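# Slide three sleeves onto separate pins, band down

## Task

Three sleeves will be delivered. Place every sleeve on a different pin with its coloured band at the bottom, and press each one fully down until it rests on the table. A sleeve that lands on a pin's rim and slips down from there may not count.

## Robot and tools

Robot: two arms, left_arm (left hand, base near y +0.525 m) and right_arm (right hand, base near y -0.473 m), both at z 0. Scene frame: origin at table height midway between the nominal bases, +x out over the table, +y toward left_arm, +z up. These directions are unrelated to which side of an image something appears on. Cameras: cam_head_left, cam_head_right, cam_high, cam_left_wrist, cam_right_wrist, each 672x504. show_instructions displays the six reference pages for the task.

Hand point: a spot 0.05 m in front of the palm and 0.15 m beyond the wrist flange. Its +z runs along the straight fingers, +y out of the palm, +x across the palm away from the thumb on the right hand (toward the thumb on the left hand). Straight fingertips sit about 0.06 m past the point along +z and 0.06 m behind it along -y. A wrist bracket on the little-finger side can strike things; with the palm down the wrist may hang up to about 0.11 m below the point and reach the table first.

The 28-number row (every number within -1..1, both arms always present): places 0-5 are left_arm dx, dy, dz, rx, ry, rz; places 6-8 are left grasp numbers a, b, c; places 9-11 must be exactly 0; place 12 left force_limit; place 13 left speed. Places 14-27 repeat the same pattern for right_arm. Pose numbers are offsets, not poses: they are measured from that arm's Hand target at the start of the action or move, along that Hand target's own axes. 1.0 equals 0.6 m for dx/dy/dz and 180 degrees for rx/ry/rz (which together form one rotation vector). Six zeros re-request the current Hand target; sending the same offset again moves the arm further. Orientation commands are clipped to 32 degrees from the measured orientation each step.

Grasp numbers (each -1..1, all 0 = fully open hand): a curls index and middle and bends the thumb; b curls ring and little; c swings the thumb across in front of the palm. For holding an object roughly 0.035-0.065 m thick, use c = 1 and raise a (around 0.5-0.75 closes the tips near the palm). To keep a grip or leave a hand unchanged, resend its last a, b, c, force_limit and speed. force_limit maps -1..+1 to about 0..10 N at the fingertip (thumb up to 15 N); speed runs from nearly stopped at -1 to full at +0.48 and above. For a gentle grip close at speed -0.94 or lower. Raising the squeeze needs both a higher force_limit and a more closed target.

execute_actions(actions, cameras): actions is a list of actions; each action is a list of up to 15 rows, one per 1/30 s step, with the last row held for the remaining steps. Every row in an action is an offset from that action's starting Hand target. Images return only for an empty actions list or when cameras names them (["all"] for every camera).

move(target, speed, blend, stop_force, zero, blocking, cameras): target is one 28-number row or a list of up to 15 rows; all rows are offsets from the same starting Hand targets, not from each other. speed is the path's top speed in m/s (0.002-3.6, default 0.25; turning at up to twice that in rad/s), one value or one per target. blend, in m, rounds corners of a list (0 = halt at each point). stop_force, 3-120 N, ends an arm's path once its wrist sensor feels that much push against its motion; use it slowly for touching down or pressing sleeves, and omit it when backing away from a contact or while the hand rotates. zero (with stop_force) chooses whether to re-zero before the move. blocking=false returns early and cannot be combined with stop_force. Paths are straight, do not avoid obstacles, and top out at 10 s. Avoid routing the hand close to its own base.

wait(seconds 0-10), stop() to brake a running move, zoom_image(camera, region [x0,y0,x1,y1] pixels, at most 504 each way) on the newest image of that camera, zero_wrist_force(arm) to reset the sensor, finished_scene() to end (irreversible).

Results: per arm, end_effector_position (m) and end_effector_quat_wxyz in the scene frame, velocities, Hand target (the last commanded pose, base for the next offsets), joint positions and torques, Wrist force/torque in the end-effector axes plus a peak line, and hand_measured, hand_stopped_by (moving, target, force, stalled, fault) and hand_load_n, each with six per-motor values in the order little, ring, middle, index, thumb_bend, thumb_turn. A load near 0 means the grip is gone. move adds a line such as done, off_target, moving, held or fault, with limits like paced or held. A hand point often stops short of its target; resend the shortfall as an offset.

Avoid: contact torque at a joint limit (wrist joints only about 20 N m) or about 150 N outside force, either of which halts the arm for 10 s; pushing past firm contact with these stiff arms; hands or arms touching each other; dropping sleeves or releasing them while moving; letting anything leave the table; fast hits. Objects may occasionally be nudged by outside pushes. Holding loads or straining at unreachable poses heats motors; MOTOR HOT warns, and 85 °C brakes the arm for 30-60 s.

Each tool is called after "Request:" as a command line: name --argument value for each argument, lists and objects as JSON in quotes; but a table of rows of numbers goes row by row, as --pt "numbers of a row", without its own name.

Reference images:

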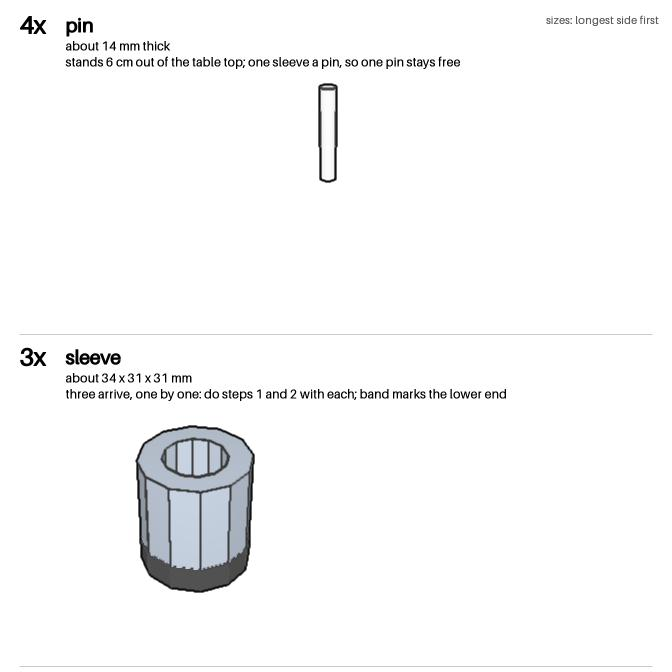

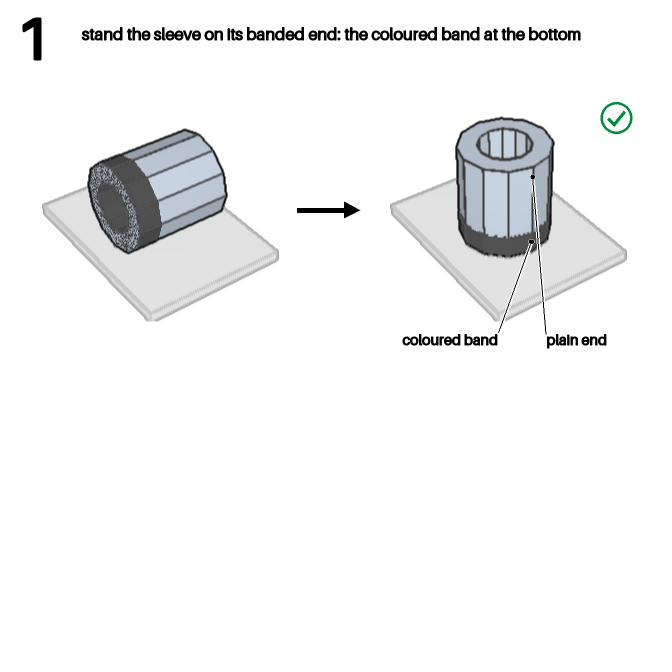

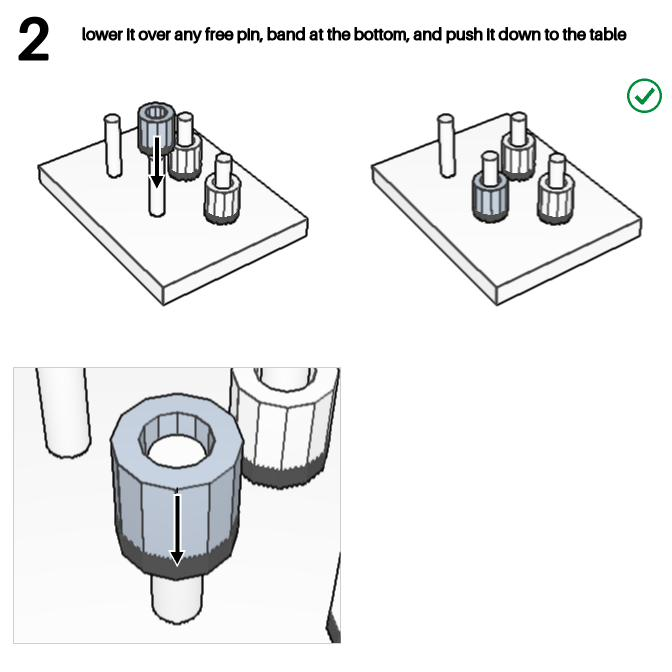

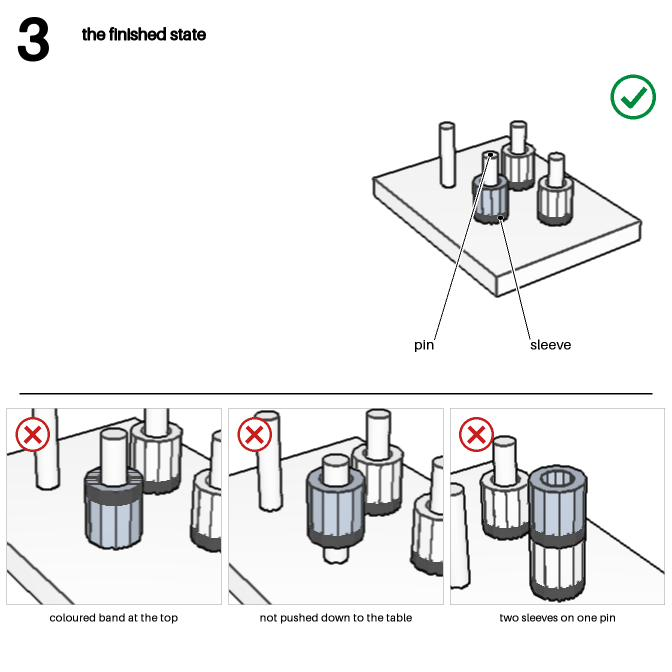

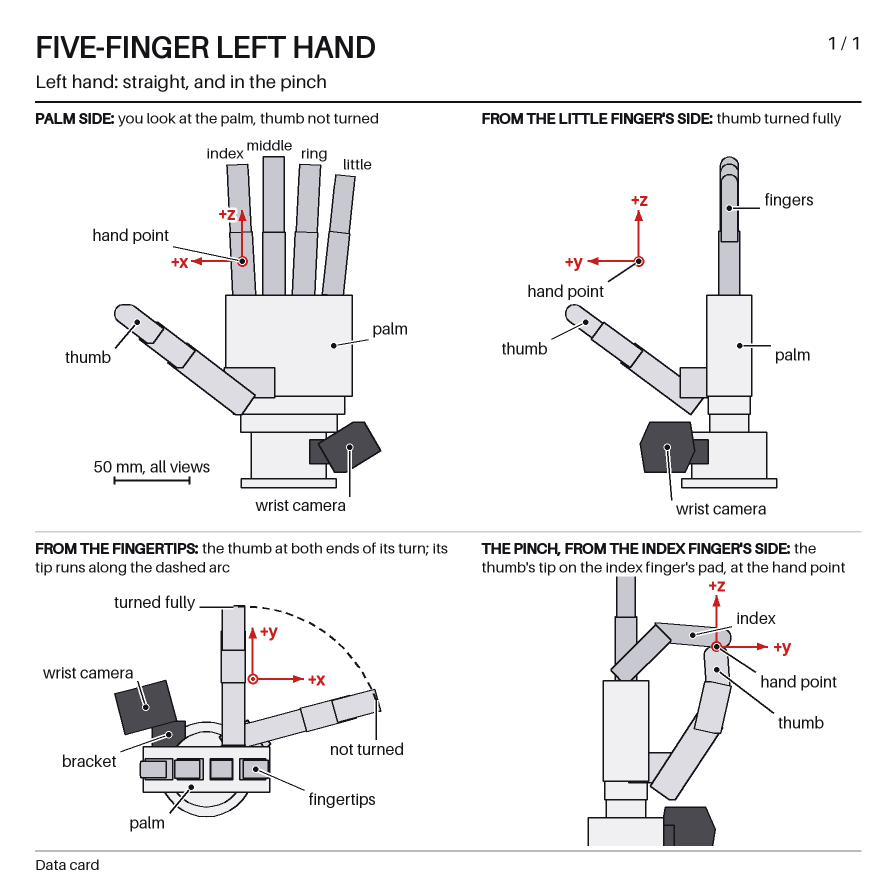

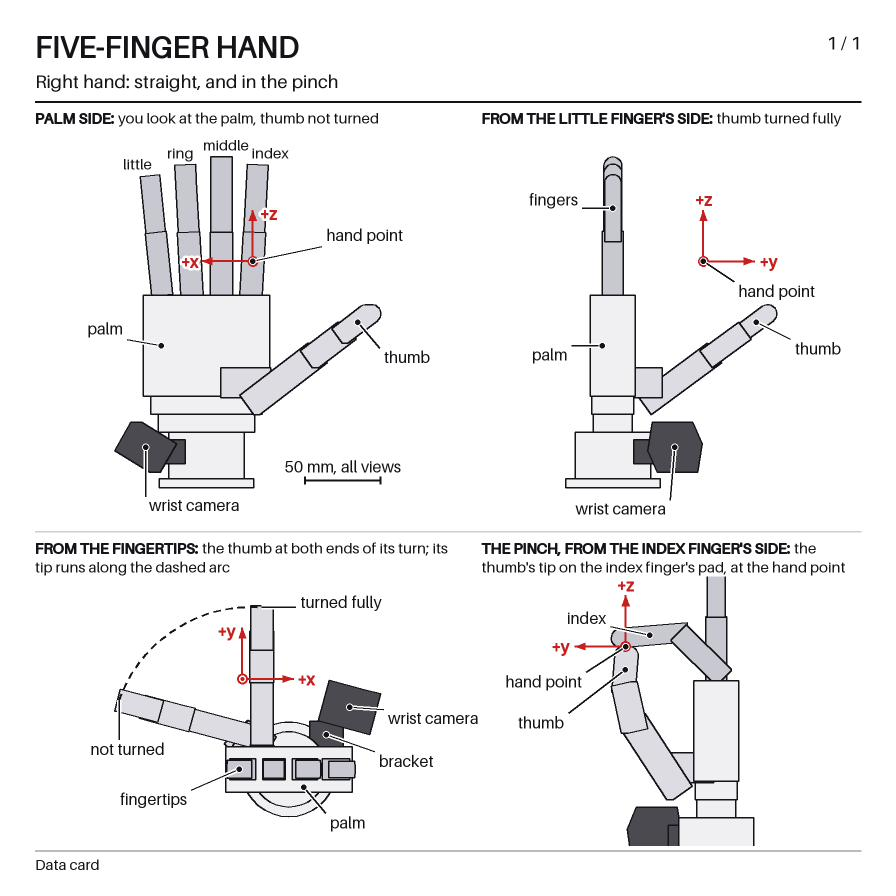

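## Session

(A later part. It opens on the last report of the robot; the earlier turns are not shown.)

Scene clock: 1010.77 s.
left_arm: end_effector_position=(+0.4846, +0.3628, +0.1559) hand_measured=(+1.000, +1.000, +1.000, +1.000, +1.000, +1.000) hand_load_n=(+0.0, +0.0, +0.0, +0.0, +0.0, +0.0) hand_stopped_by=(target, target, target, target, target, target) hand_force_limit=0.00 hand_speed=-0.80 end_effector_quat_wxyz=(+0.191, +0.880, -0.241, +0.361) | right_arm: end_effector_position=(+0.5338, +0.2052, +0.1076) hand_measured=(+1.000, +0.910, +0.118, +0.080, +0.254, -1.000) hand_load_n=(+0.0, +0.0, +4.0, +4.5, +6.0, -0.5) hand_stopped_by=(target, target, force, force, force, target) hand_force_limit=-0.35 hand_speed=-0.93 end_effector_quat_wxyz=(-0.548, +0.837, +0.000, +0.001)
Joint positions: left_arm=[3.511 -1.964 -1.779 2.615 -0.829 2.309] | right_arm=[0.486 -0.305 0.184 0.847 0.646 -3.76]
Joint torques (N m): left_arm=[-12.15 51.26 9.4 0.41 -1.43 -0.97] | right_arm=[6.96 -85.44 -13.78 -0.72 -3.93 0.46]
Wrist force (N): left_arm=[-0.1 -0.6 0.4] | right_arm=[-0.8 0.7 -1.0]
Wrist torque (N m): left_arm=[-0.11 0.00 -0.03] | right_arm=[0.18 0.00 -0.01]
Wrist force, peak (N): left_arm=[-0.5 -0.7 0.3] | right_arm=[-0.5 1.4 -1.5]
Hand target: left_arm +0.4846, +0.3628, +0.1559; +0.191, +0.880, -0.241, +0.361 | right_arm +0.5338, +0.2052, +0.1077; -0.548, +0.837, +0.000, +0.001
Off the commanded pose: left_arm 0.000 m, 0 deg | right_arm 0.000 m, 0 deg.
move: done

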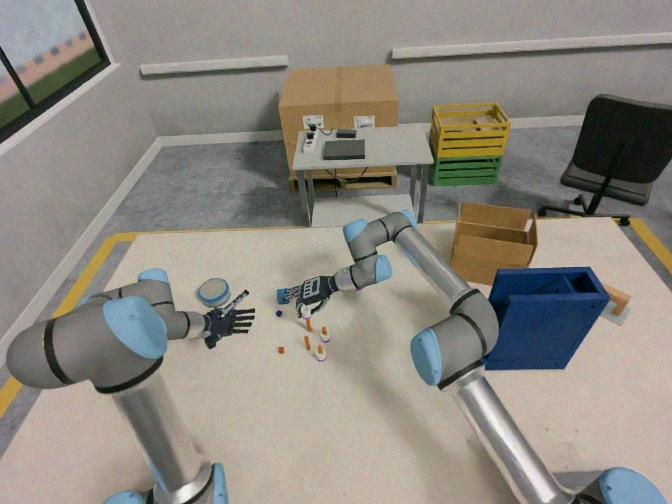

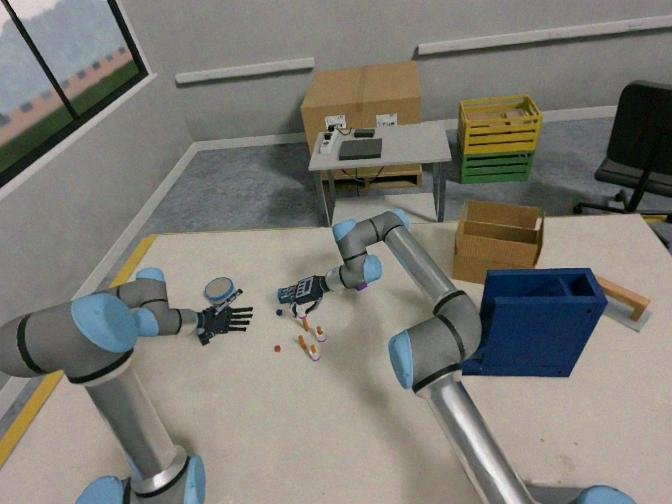

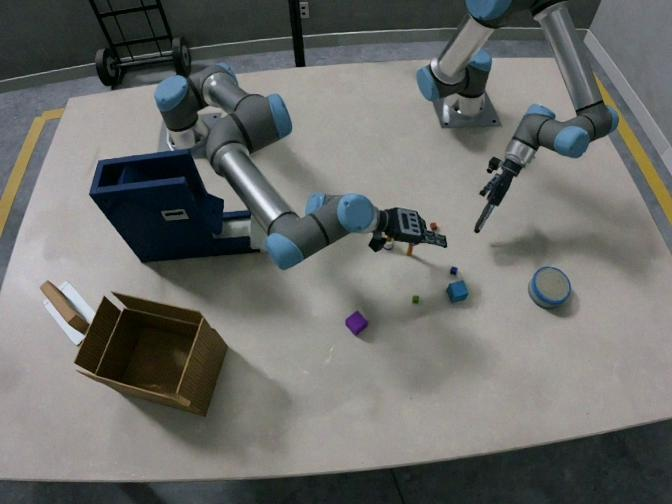

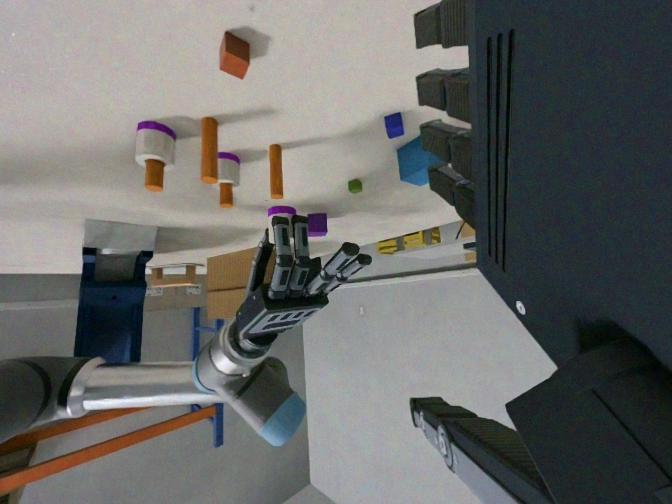

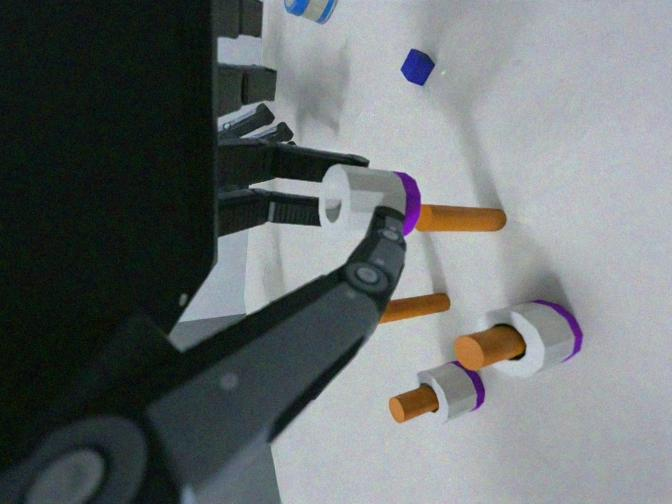

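Request:
move --target '[0,0,0,0,0,0, 0,0,0,0,0,0, 0,-0.8, -0.0092,0.0102,0.0017,0,0,0, 0.6,0,1,0,0,0, -0.35,-0.93]' --speed 0.03 --cameras '["all"]'

Request:
zoom_image --camera "cam_left_wrist" --region '[250, 160, 320, 240]'

Request:
zoom_image --camera "cam_head_left" --region '[296, 305, 322, 337]'

Request:
zoom_image --camera "cam_head_right" --region '[290, 305, 316, 337]'

Request:
zoom_image --camera "cam_right_wrist" --region '[310, 150, 510, 270]'

Request:
zoom_image --camera "cam_high" --region '[396, 225, 426, 263]'

Scene clock: 1022.67 s.
left_arm: end_effector_position=(+0.4846, +0.3628, +0.1559) hand_measured=(+1.000, +1.000, +1.000, +1.000, +1.000, +1.000) hand_load_n=(+0.0, +0.0, +0.0, +0.0, +0.0, +0.0) hand_stopped_by=(target, target, target, target, target, target) hand_force_limit=0.00 hand_speed=-0.80 end_effector_quat_wxyz=(+0.191, +0.880, -0.241, +0.361) | right_arm: end_effector_position=(+0.5283, +0.2038, +0.1018) hand_measured=(+1.000, +0.910, +0.118, +0.080, +0.254, -1.000) hand_load_n=(+0.0, +0.0, +4.0, +4.5, +6.5, -0.5) hand_stopped_by=(target, target, force, force, force, target) hand_force_limit=-0.35 hand_speed=-0.93 end_effector_quat_wxyz=(-0.548, +0.837, +0.000, +0.001)
Joint positions: left_arm=[3.511 -1.964 -1.779 2.615 -0.829 2.309] | right_arm=[0.488 -0.36 0.311 0.774 0.647 -3.758]
Joint torques (N m): left_arm=[-12.94 50.87 9.37 0.37 -1.3 -0.97] | right_arm=[1.98 -64.3 -34.46 3.46 1.18 0.85]
Wrist force (N): left_arm=[-0.2 -0.7 0.3] | right_arm=[-0.8 0.3 -0.7]
Wrist torque (N m): left_arm=[-0.11 0.02 -0.04] | right_arm=[0.12 0.02 -0.01]
Wrist force, peak (N): left_arm=[-0.5 -0.8 0.3] | right_arm=[-0.9 0.4 -1.2]
Hand target: left_arm +0.4846, +0.3628, +0.1559; +0.191, +0.880, -0.241, +0.361 | right_arm +0.5283, +0.2037, +0.1017; -0.548, +0.837, +0.000, +0.001
Off the commanded pose: left_arm 0.000 m, 0 deg | right_arm 0.000 m, 0 deg.
move: done

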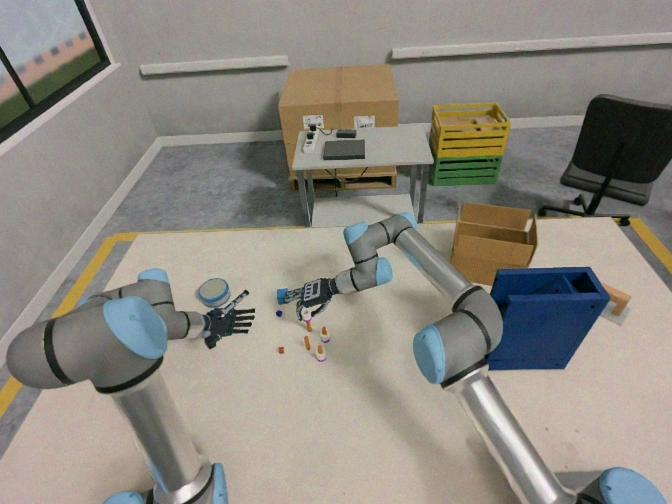

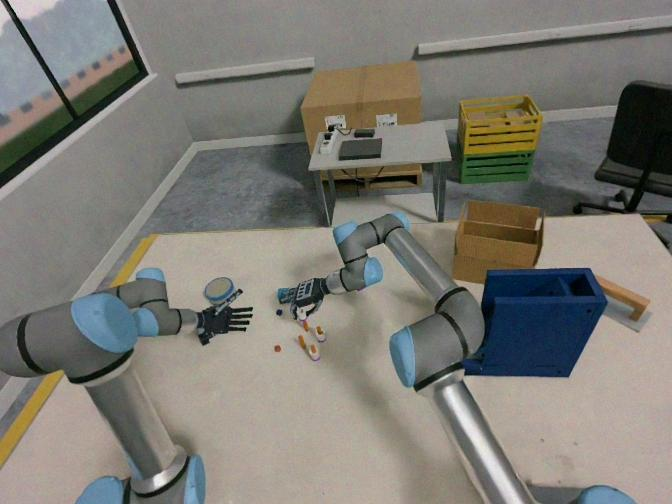

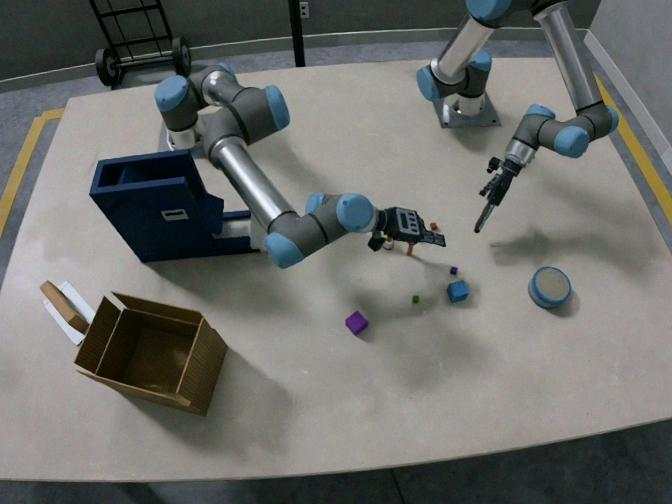

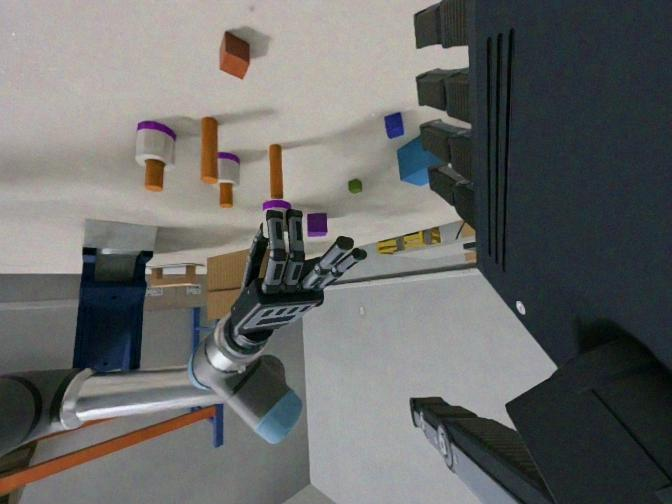

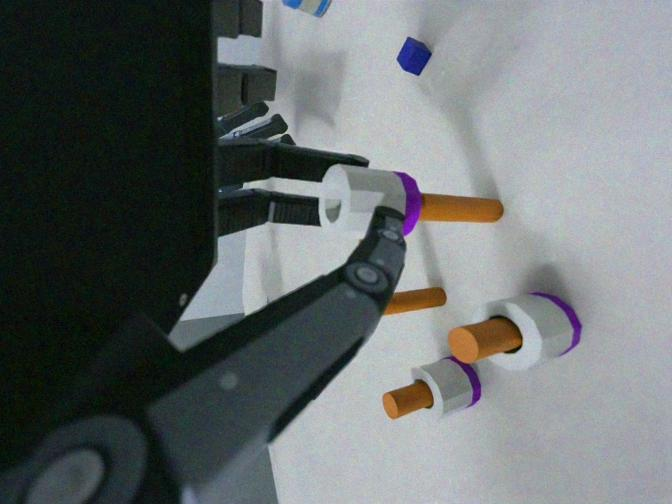

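Scaled by 6.300 from the camera's 672x504 image, which has a finer 960x720 frame.

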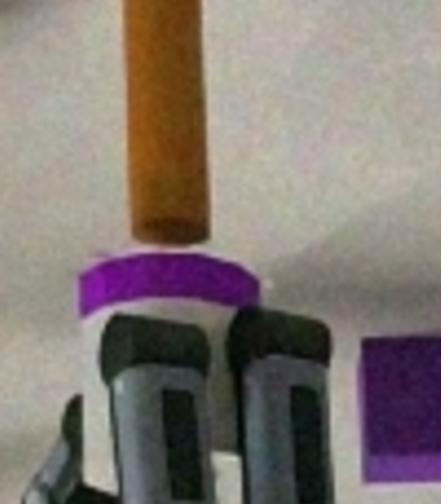

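Scaled by 15.750 from the camera's 672x504 image, which has a finer 960x720 frame.

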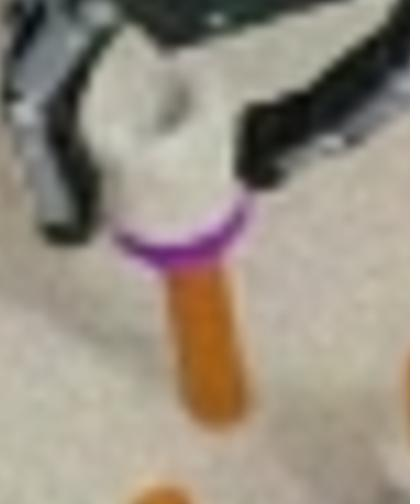

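Scaled by 15.750 from the camera's 672x504 image, which has a finer 960x720 frame.

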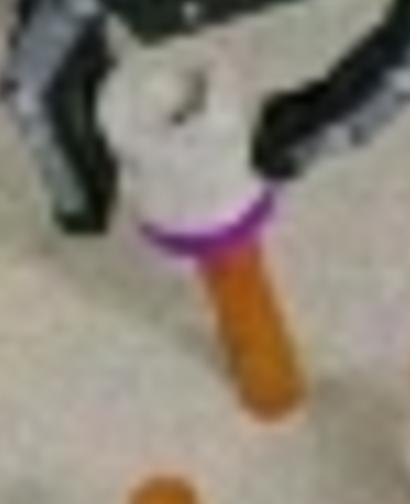

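Scaled by 2.520 from the camera's 672x504 image, which has a finer 960x720 frame.

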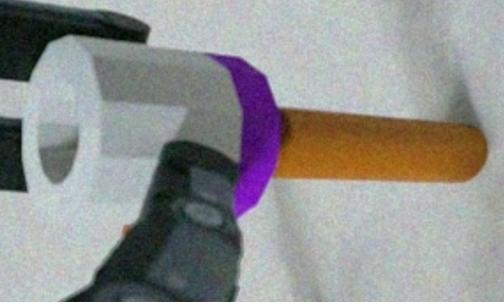

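Scaled by 13.263 from the camera's 672x504 image, which has a finer 960x720 frame.

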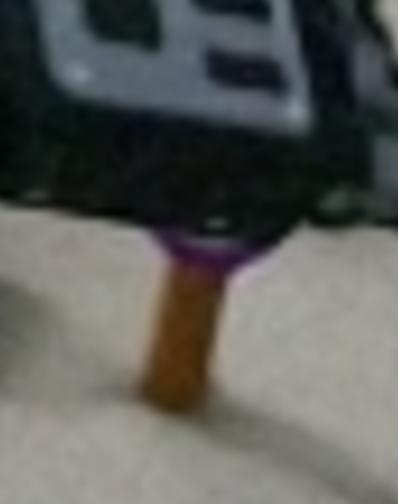

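Request:
move --pt "0 0 0 0 0 0 0 0 0 0 0 0 0 -0.8 -0.00117 0 0 0 0 0 0.6 0 1 0 0 0 -0.35 -0.93" --pt "0 0 0 0 0 0 0 0 0 0 0 0 0 -0.8 -0.00117 0.0305 0.0133 0 0 0 0.6 0 1 0 0 0 -0.35 -0.93" --speed '[0.02,0.01]' --stop_force 3 --cameras '["cam_left_wrist","cam_right_wrist","cam_head_left","cam_head_right","cam_high"]'

Scene clock: 1038.77 s.
left_arm: end_effector_position=(+0.4846, +0.3628, +0.1559) hand_measured=(+1.000, +1.000, +1.000, +1.000, +1.000, +1.000) hand_load_n=(+0.0, +0.0, +0.0, +0.0, +0.0, +0.0) hand_stopped_by=(target, target, target, target, target, target) hand_force_limit=0.00 hand_speed=-0.80 end_effector_quat_wxyz=(+0.191, +0.880, -0.241, +0.361) | right_arm: end_effector_position=(+0.5276, +0.2037, +0.0817) hand_measured=(+1.000, +0.910, +0.118, +0.080, +0.254, -1.000) hand_load_n=(+0.0, +0.0, +4.0, +4.5, +6.0, -1.0) hand_stopped_by=(target, target, force, force, force, target) hand_force_limit=-0.35 hand_speed=-0.93 end_effector_quat_wxyz=(-0.548, +0.837, +0.000, +0.001)
Joint positions: left_arm=[3.511 -1.964 -1.779 2.615 -0.829 2.309] | right_arm=[0.488 -0.367 0.375 0.716 0.647 -3.757]
Joint torques (N m): left_arm=[-12.13 49.97 9.61 0.1 -1.26 -0.99] | right_arm=[2.86 -85.19 -33.43 4.03 1.17 0.76]
Wrist force (N): left_arm=[-0.3 -0.5 0.3] | right_arm=[0.2 0.3 -1.5]
Wrist torque (N m): left_arm=[-0.08 0.02 -0.04] | right_arm=[0.12 0.01 -0.01]
Wrist force, peak (N): left_arm=[-0.4 -0.8 0.4] | right_arm=[0.0 0.0 -1.9]
Hand target: left_arm +0.4846, +0.3628, +0.1559; +0.191, +0.880, -0.241, +0.361 | right_arm +0.5276, +0.2037, +0.0817; -0.548, +0.837, +0.000, +0.001
Off the commanded pose: left_arm 0.000 m, 0 deg | right_arm 0.000 m, 0 deg.
move: done

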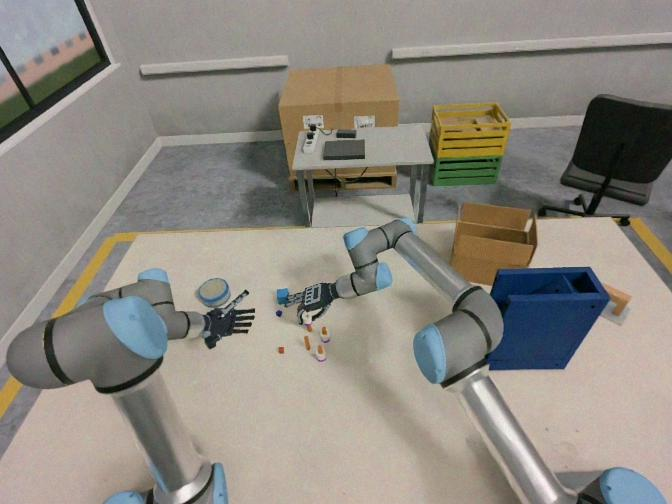

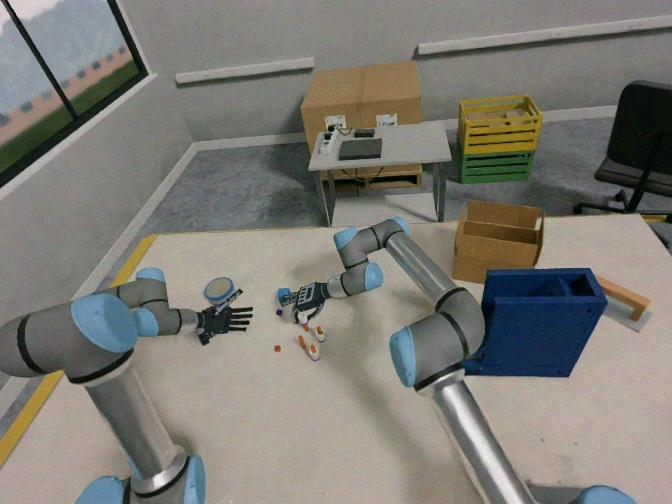

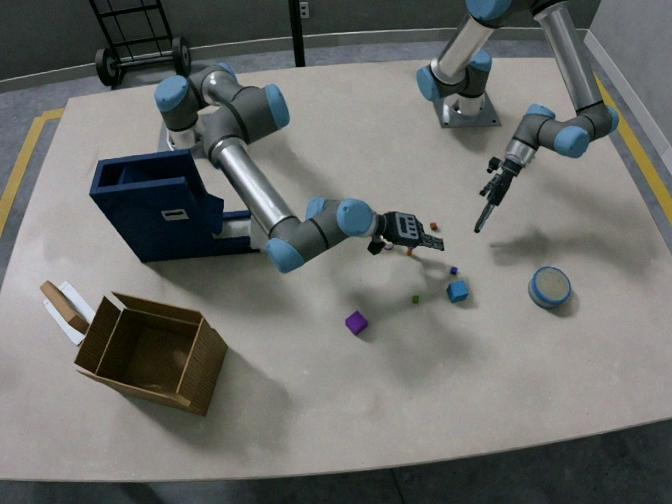

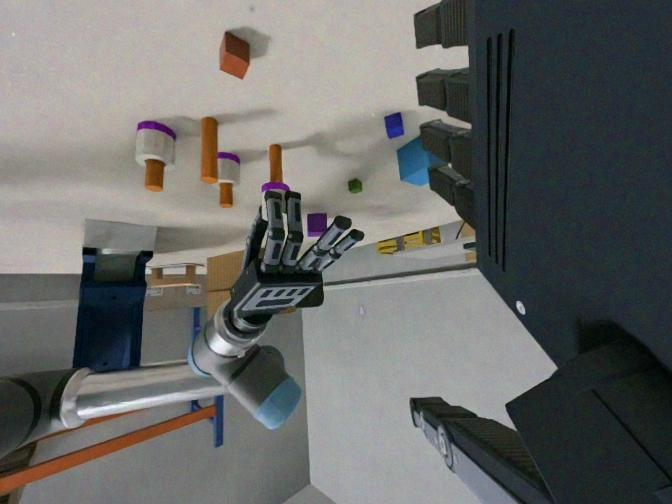

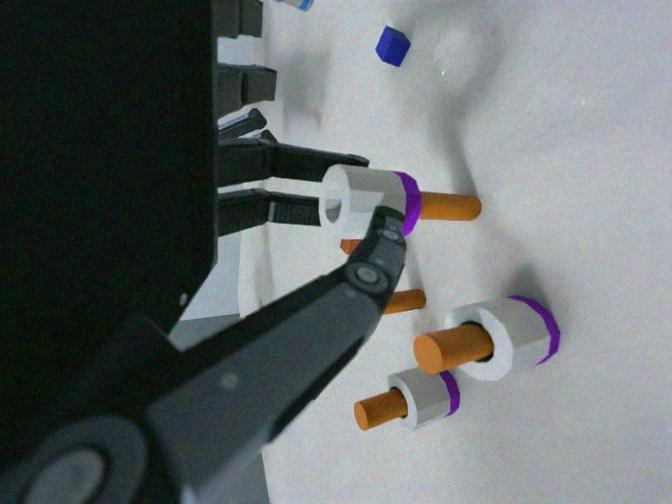

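Request:
zoom_image --camera "cam_right_wrist" --region '[280, 120, 520, 300]'

Request:
zoom_image --camera "cam_left_wrist" --region '[240, 130, 320, 220]'

Scaled by 2.100 from the camera's 672x504 image, which has a finer 960x720 frame.

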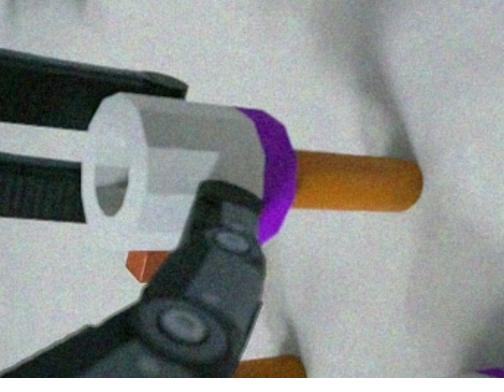

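Scaled by 5.600 from the camera's 672x504 image, which has a finer 960x720 frame.

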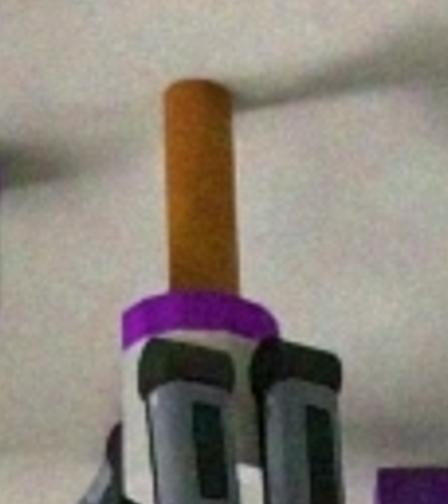

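Request:
move --pt "0 0 0 0 0 0 0 0 0 0 0 0 0 -0.8 0 0.07282 0.0318 0 0 0 0.6 0 1 0 0 0 -0.35 -0.93" --pt "0 0 0 0 0 0 0 0 0 0 0 0 0 -0.8 0 0.0838 0.0366 0 0 0 0.6 0 1 0 0 0 -0.35 -0.93" --speed '[0.02,0.006]' --stop_force 4 --cameras '["cam_left_wrist","cam_right_wrist","cam_head_left"]'

Scene clock: 1047.43 s.
left_arm: end_effector_position=(+0.4846, +0.3628, +0.1559) hand_measured=(+1.000, +1.000, +1.000, +1.000, +1.000, +1.000) hand_load_n=(+0.0, +0.0, +0.0, +0.0, +0.0, +0.0) hand_stopped_by=(target, target, target, target, target, target) hand_force_limit=0.00 hand_speed=-0.80 end_effector_quat_wxyz=(+0.191, +0.880, -0.241, +0.361) | right_arm: end_effector_position=(+0.5277, +0.2037, +0.0307) hand_measured=(+1.000, +0.910, +0.118, +0.080, +0.254, -1.000) hand_load_n=(+0.0, +0.0, +5.5, +3.5, +5.0, -0.5) hand_stopped_by=(target, target, force, force, force, target) hand_force_limit=-0.35 hand_speed=-0.93 end_effector_quat_wxyz=(-0.548, +0.837, +0.000, +0.001)
Joint positions: left_arm=[3.511 -1.964 -1.779 2.615 -0.829 2.309] | right_arm=[0.488 -0.348 0.467 0.605 0.647 -3.757]
Joint torques (N m): left_arm=[-11.76 50.18 9.56 0.18 -1.22 -0.75] | right_arm=[1.26 -84.73 -32.72 3.85 -2.37 1.07]
Wrist force (N): left_arm=[-0.3 -0.5 0.2] | right_arm=[-0.8 -0.6 -1.3]
Wrist torque (N m): left_arm=[-0.07 0.01 -0.04] | right_arm=[0.13 0.02 -0.06]
Wrist force, peak (N): left_arm=[-0.5 -0.5 0.6] | right_arm=[-1.0 -4.3 -4.1]
Hand target: left_arm +0.4846, +0.3628, +0.1559; +0.191, +0.880, -0.241, +0.361 | right_arm +0.5277, +0.2037, +0.0307; -0.548, +0.837, +0.000, +0.001 (not the last commanded pose)
Off the commanded pose: left_arm 0.000 m, 0 deg | right_arm 0.004 m, 0 deg.
move: contact (right_arm); path passed 1 of 2 targets
Images, in order (width x height): cam_head_left 672x504, cam_left_wrist 672x504, cam_right_wrist 672x504.

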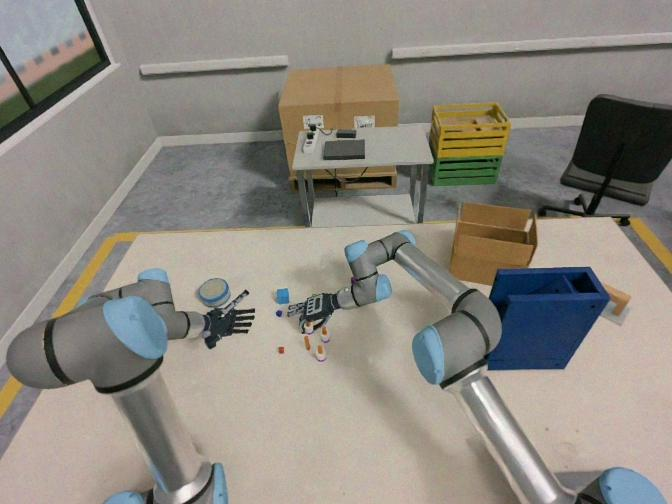

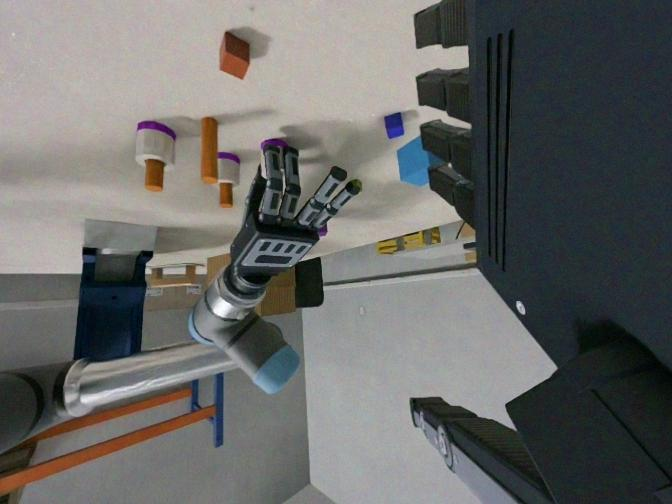

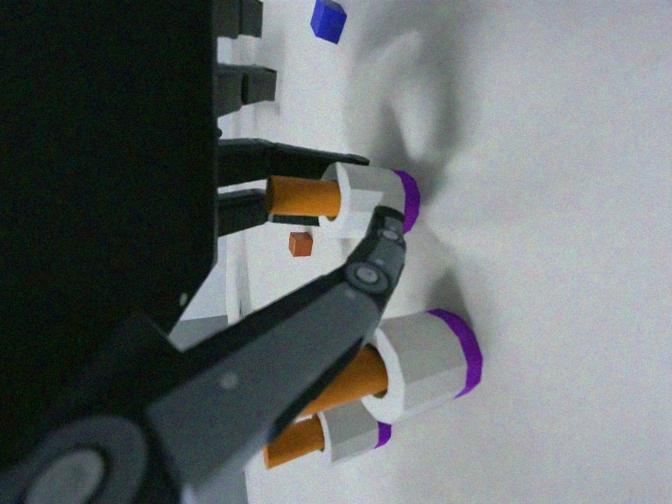

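Request:
move --pt "0 0 0 0 0 0 0 0 0 0 0 0 0 -0.8 0 0 0 0 0 0 0.37 0 1 0 0 0 -0.35 -0.9" --speed 0.05 --cameras '["cam_left_wrist","cam_right_wrist","cam_head_left"]'

Scene clock: 1050.40 s.
left_arm: end_effector_position=(+0.4846, +0.3628, +0.1559) hand_measured=(+1.000, +1.000, +1.000, +1.000, +1.000, +1.000) hand_load_n=(+0.0, +0.0, +0.0, +0.0, +0.0, +0.0) hand_stopped_by=(target, target, target, target, target, target) hand_force_limit=0.00 hand_speed=-0.80 end_effector_quat_wxyz=(+0.191, +0.880, -0.241, +0.361) | right_arm: end_effector_position=(+0.5277, +0.2037, +0.0307) hand_measured=(+1.000, +0.944, +0.410, +0.260, +0.372, -1.000) hand_load_n=(+0.0, -0.5, +0.0, -0.5, +0.0, +0.0) hand_stopped_by=(target, target, target, target, target, target) hand_force_limit=-0.35 hand_speed=-0.90 end_effector_quat_wxyz=(-0.548, +0.837, +0.000, +0.001)
Joint positions: left_arm=[3.511 -1.964 -1.779 2.615 -0.829 2.309] | right_arm=[0.488 -0.348 0.467 0.605 0.647 -3.757]
Joint torques (N m): left_arm=[-12.19 50.73 9.45 0.26 -1.45 -0.83] | right_arm=[1.39 -84.8 -32.3 2.88 -2.39 1.05]
Wrist force (N): left_arm=[-0.4 -0.5 0.2] | right_arm=[-0.8 0.1 -0.8]
Wrist torque (N m): left_arm=[-0.08 0.03 -0.05] | right_arm=[0.13 0.00 -0.05]
Wrist force, peak (N): left_arm=[-0.6 -0.6 0.2] | right_arm=[-0.2 0.2 -2.1]
Hand target: left_arm +0.4846, +0.3628, +0.1559; +0.191, +0.880, -0.241, +0.361 | right_arm +0.5277, +0.2037, +0.0307; -0.548, +0.837, +0.000, +0.001
Off the commanded pose: left_arm 0.000 m, 0 deg | right_arm 0.000 m, 0 deg.
move: done
Images, in order (width x height): cam_head_left 672x504, cam_left_wrist 672x504, cam_right_wrist 672x504.

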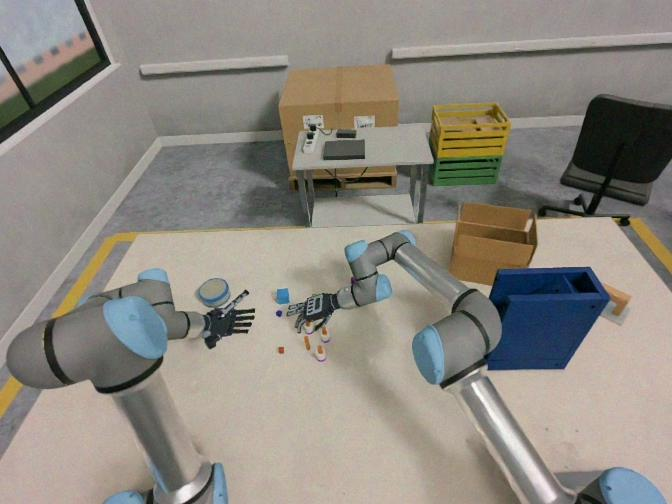

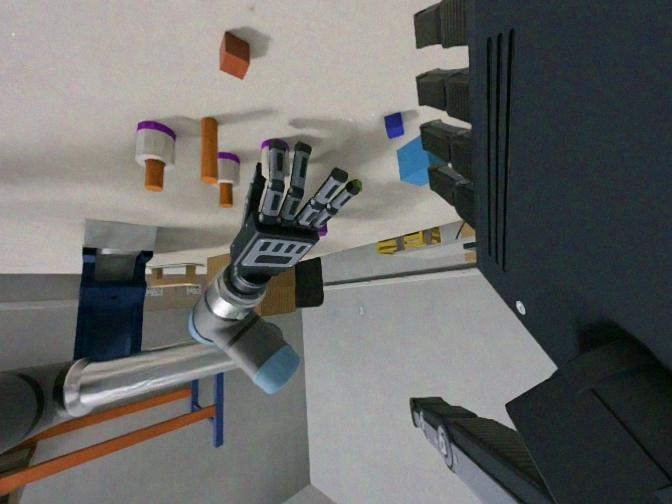

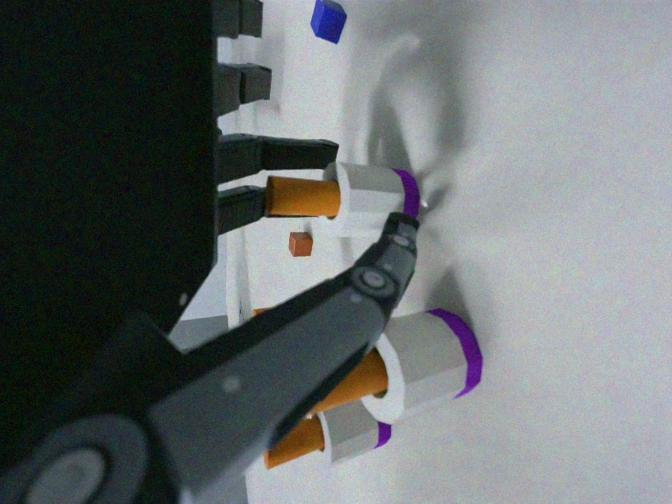

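Request:
move --pt "0 0 0 0 0 0 0 0 0 0 0 0 0 -0.8 0 -0.0305 -0.0133 0 0 0 0.37 0 1 0 0 0 -0.35 -0.9" --pt "0 0 0 0 0 0 0 0 0 0 0 0 0 -0.8 0 -0.1374 -0.06 0 0 0 0.37 0 1 0 0 0 -0.35 -0.9" --speed '[0.03,0.06]' --cameras '["all"]'

Scene clock: 1055.33 s.
left_arm: end_effector_position=(+0.4846, +0.3628, +0.1559) hand_measured=(+1.000, +1.000, +1.000, +1.000, +1.000, +1.000) hand_load_n=(+0.0, +0.5, +0.0, +0.0, -0.5, +0.0) hand_stopped_by=(target, target, target, target, target, target) hand_force_limit=0.00 hand_speed=-0.80 end_effector_quat_wxyz=(+0.191, +0.880, -0.241, +0.361) | right_arm: end_effector_position=(+0.5276, +0.2037, +0.1205) hand_measured=(+1.000, +0.944, +0.410, +0.260, +0.372, -1.000) hand_load_n=(+0.0, +0.0, +0.0, +0.0, +0.0, +0.0) hand_stopped_by=(target, target, target, target, target, target) hand_force_limit=-0.35 hand_speed=-0.90 end_effector_quat_wxyz=(-0.548, +0.837, +0.000, +0.001)
Joint positions: left_arm=[3.511 -1.964 -1.779 2.615 -0.829 2.309] | right_arm=[0.488 -0.352 0.247 0.83 0.647 -3.757]
Joint torques (N m): left_arm=[-11.05 50.52 9.43 0.19 -1.36 -0.77] | right_arm=[4.49 -71.31 -21.34 1.74 -2.56 -0.9]
Wrist force (N): left_arm=[-0.2 -0.5 0.3] | right_arm=[-0.7 0.2 -1.0]
Wrist torque (N m): left_arm=[-0.08 0.01 -0.04] | right_arm=[0.14 -0.01 -0.01]
Wrist force, peak (N): left_arm=[-0.4 -0.5 0.5] | right_arm=[-1.0 0.0 -1.2]
Hand target: left_arm +0.4846, +0.3628, +0.1559; +0.191, +0.880, -0.241, +0.361 | right_arm +0.5276, +0.2037, +0.1206; -0.548, +0.837, +0.000, +0.001
Off the commanded pose: left_arm 0.000 m, 0 deg | right_arm 0.000 m, 0 deg.
move: done

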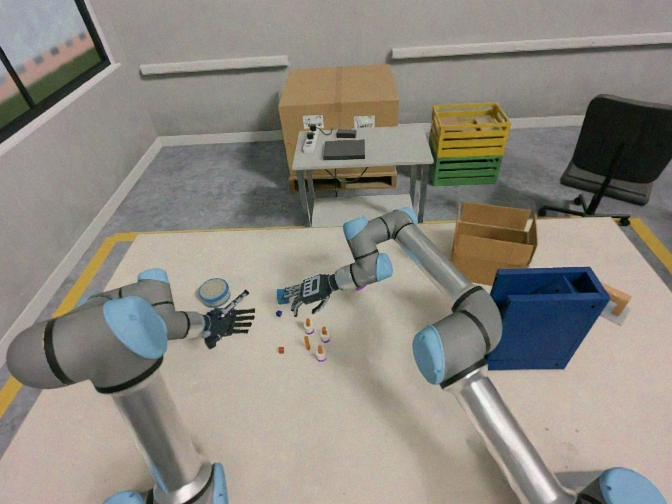

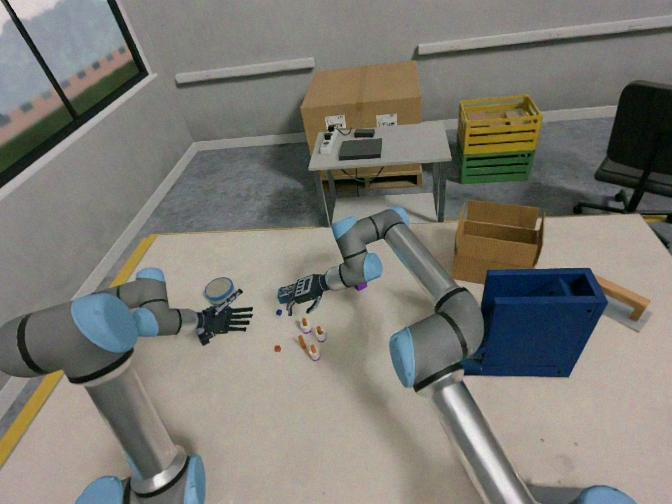

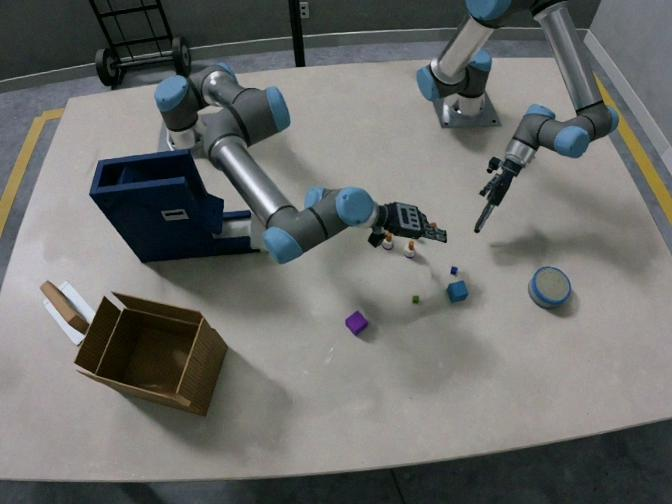

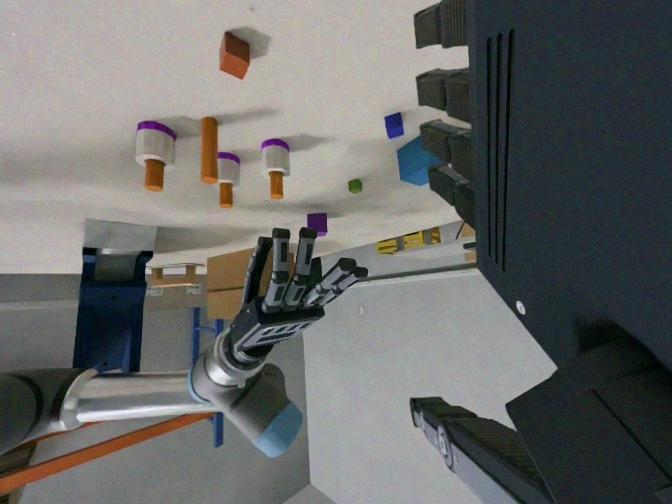

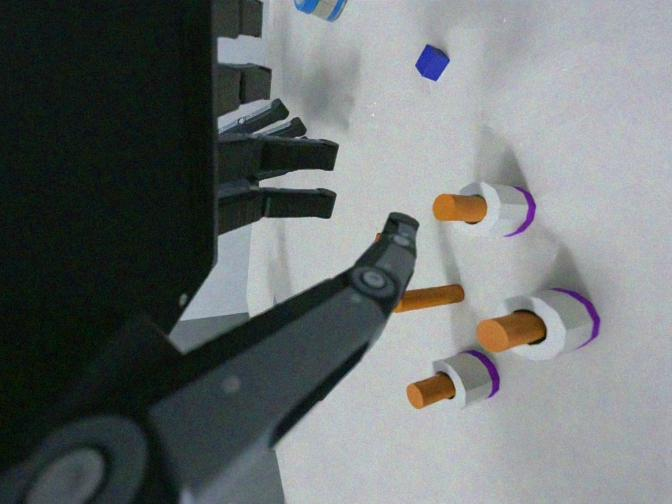

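Request:
zoom_image --camera "cam_left_wrist" --region '[120, 100, 310, 220]'

Request:
zoom_image --camera "cam_right_wrist" --region '[390, 160, 630, 420]'

Request:
zoom_image --camera "cam_head_left" --region '[285, 305, 345, 370]'

Scaled by 2.653 from the camera's 672x504 image, which has a finer 960x720 frame.

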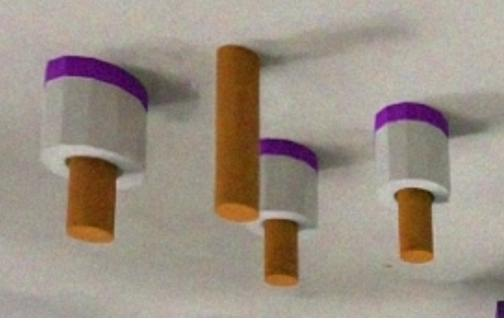

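Scaled by 1.938 from the camera's 672x504 image, which has a finer 960x720 frame.

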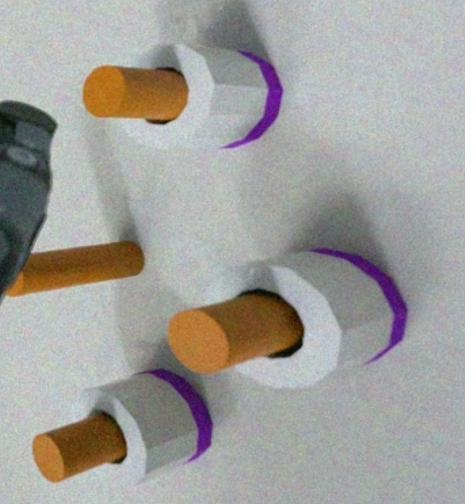

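Scaled by 7.754 from the camera's 672x504 image, which has a finer 960x720 frame.

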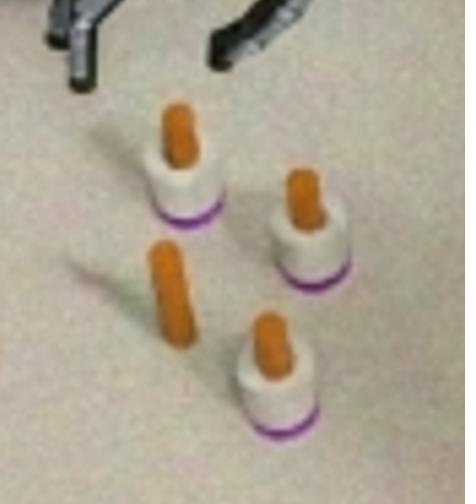

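Request:
finished_scene

The scene is finished: the task was done.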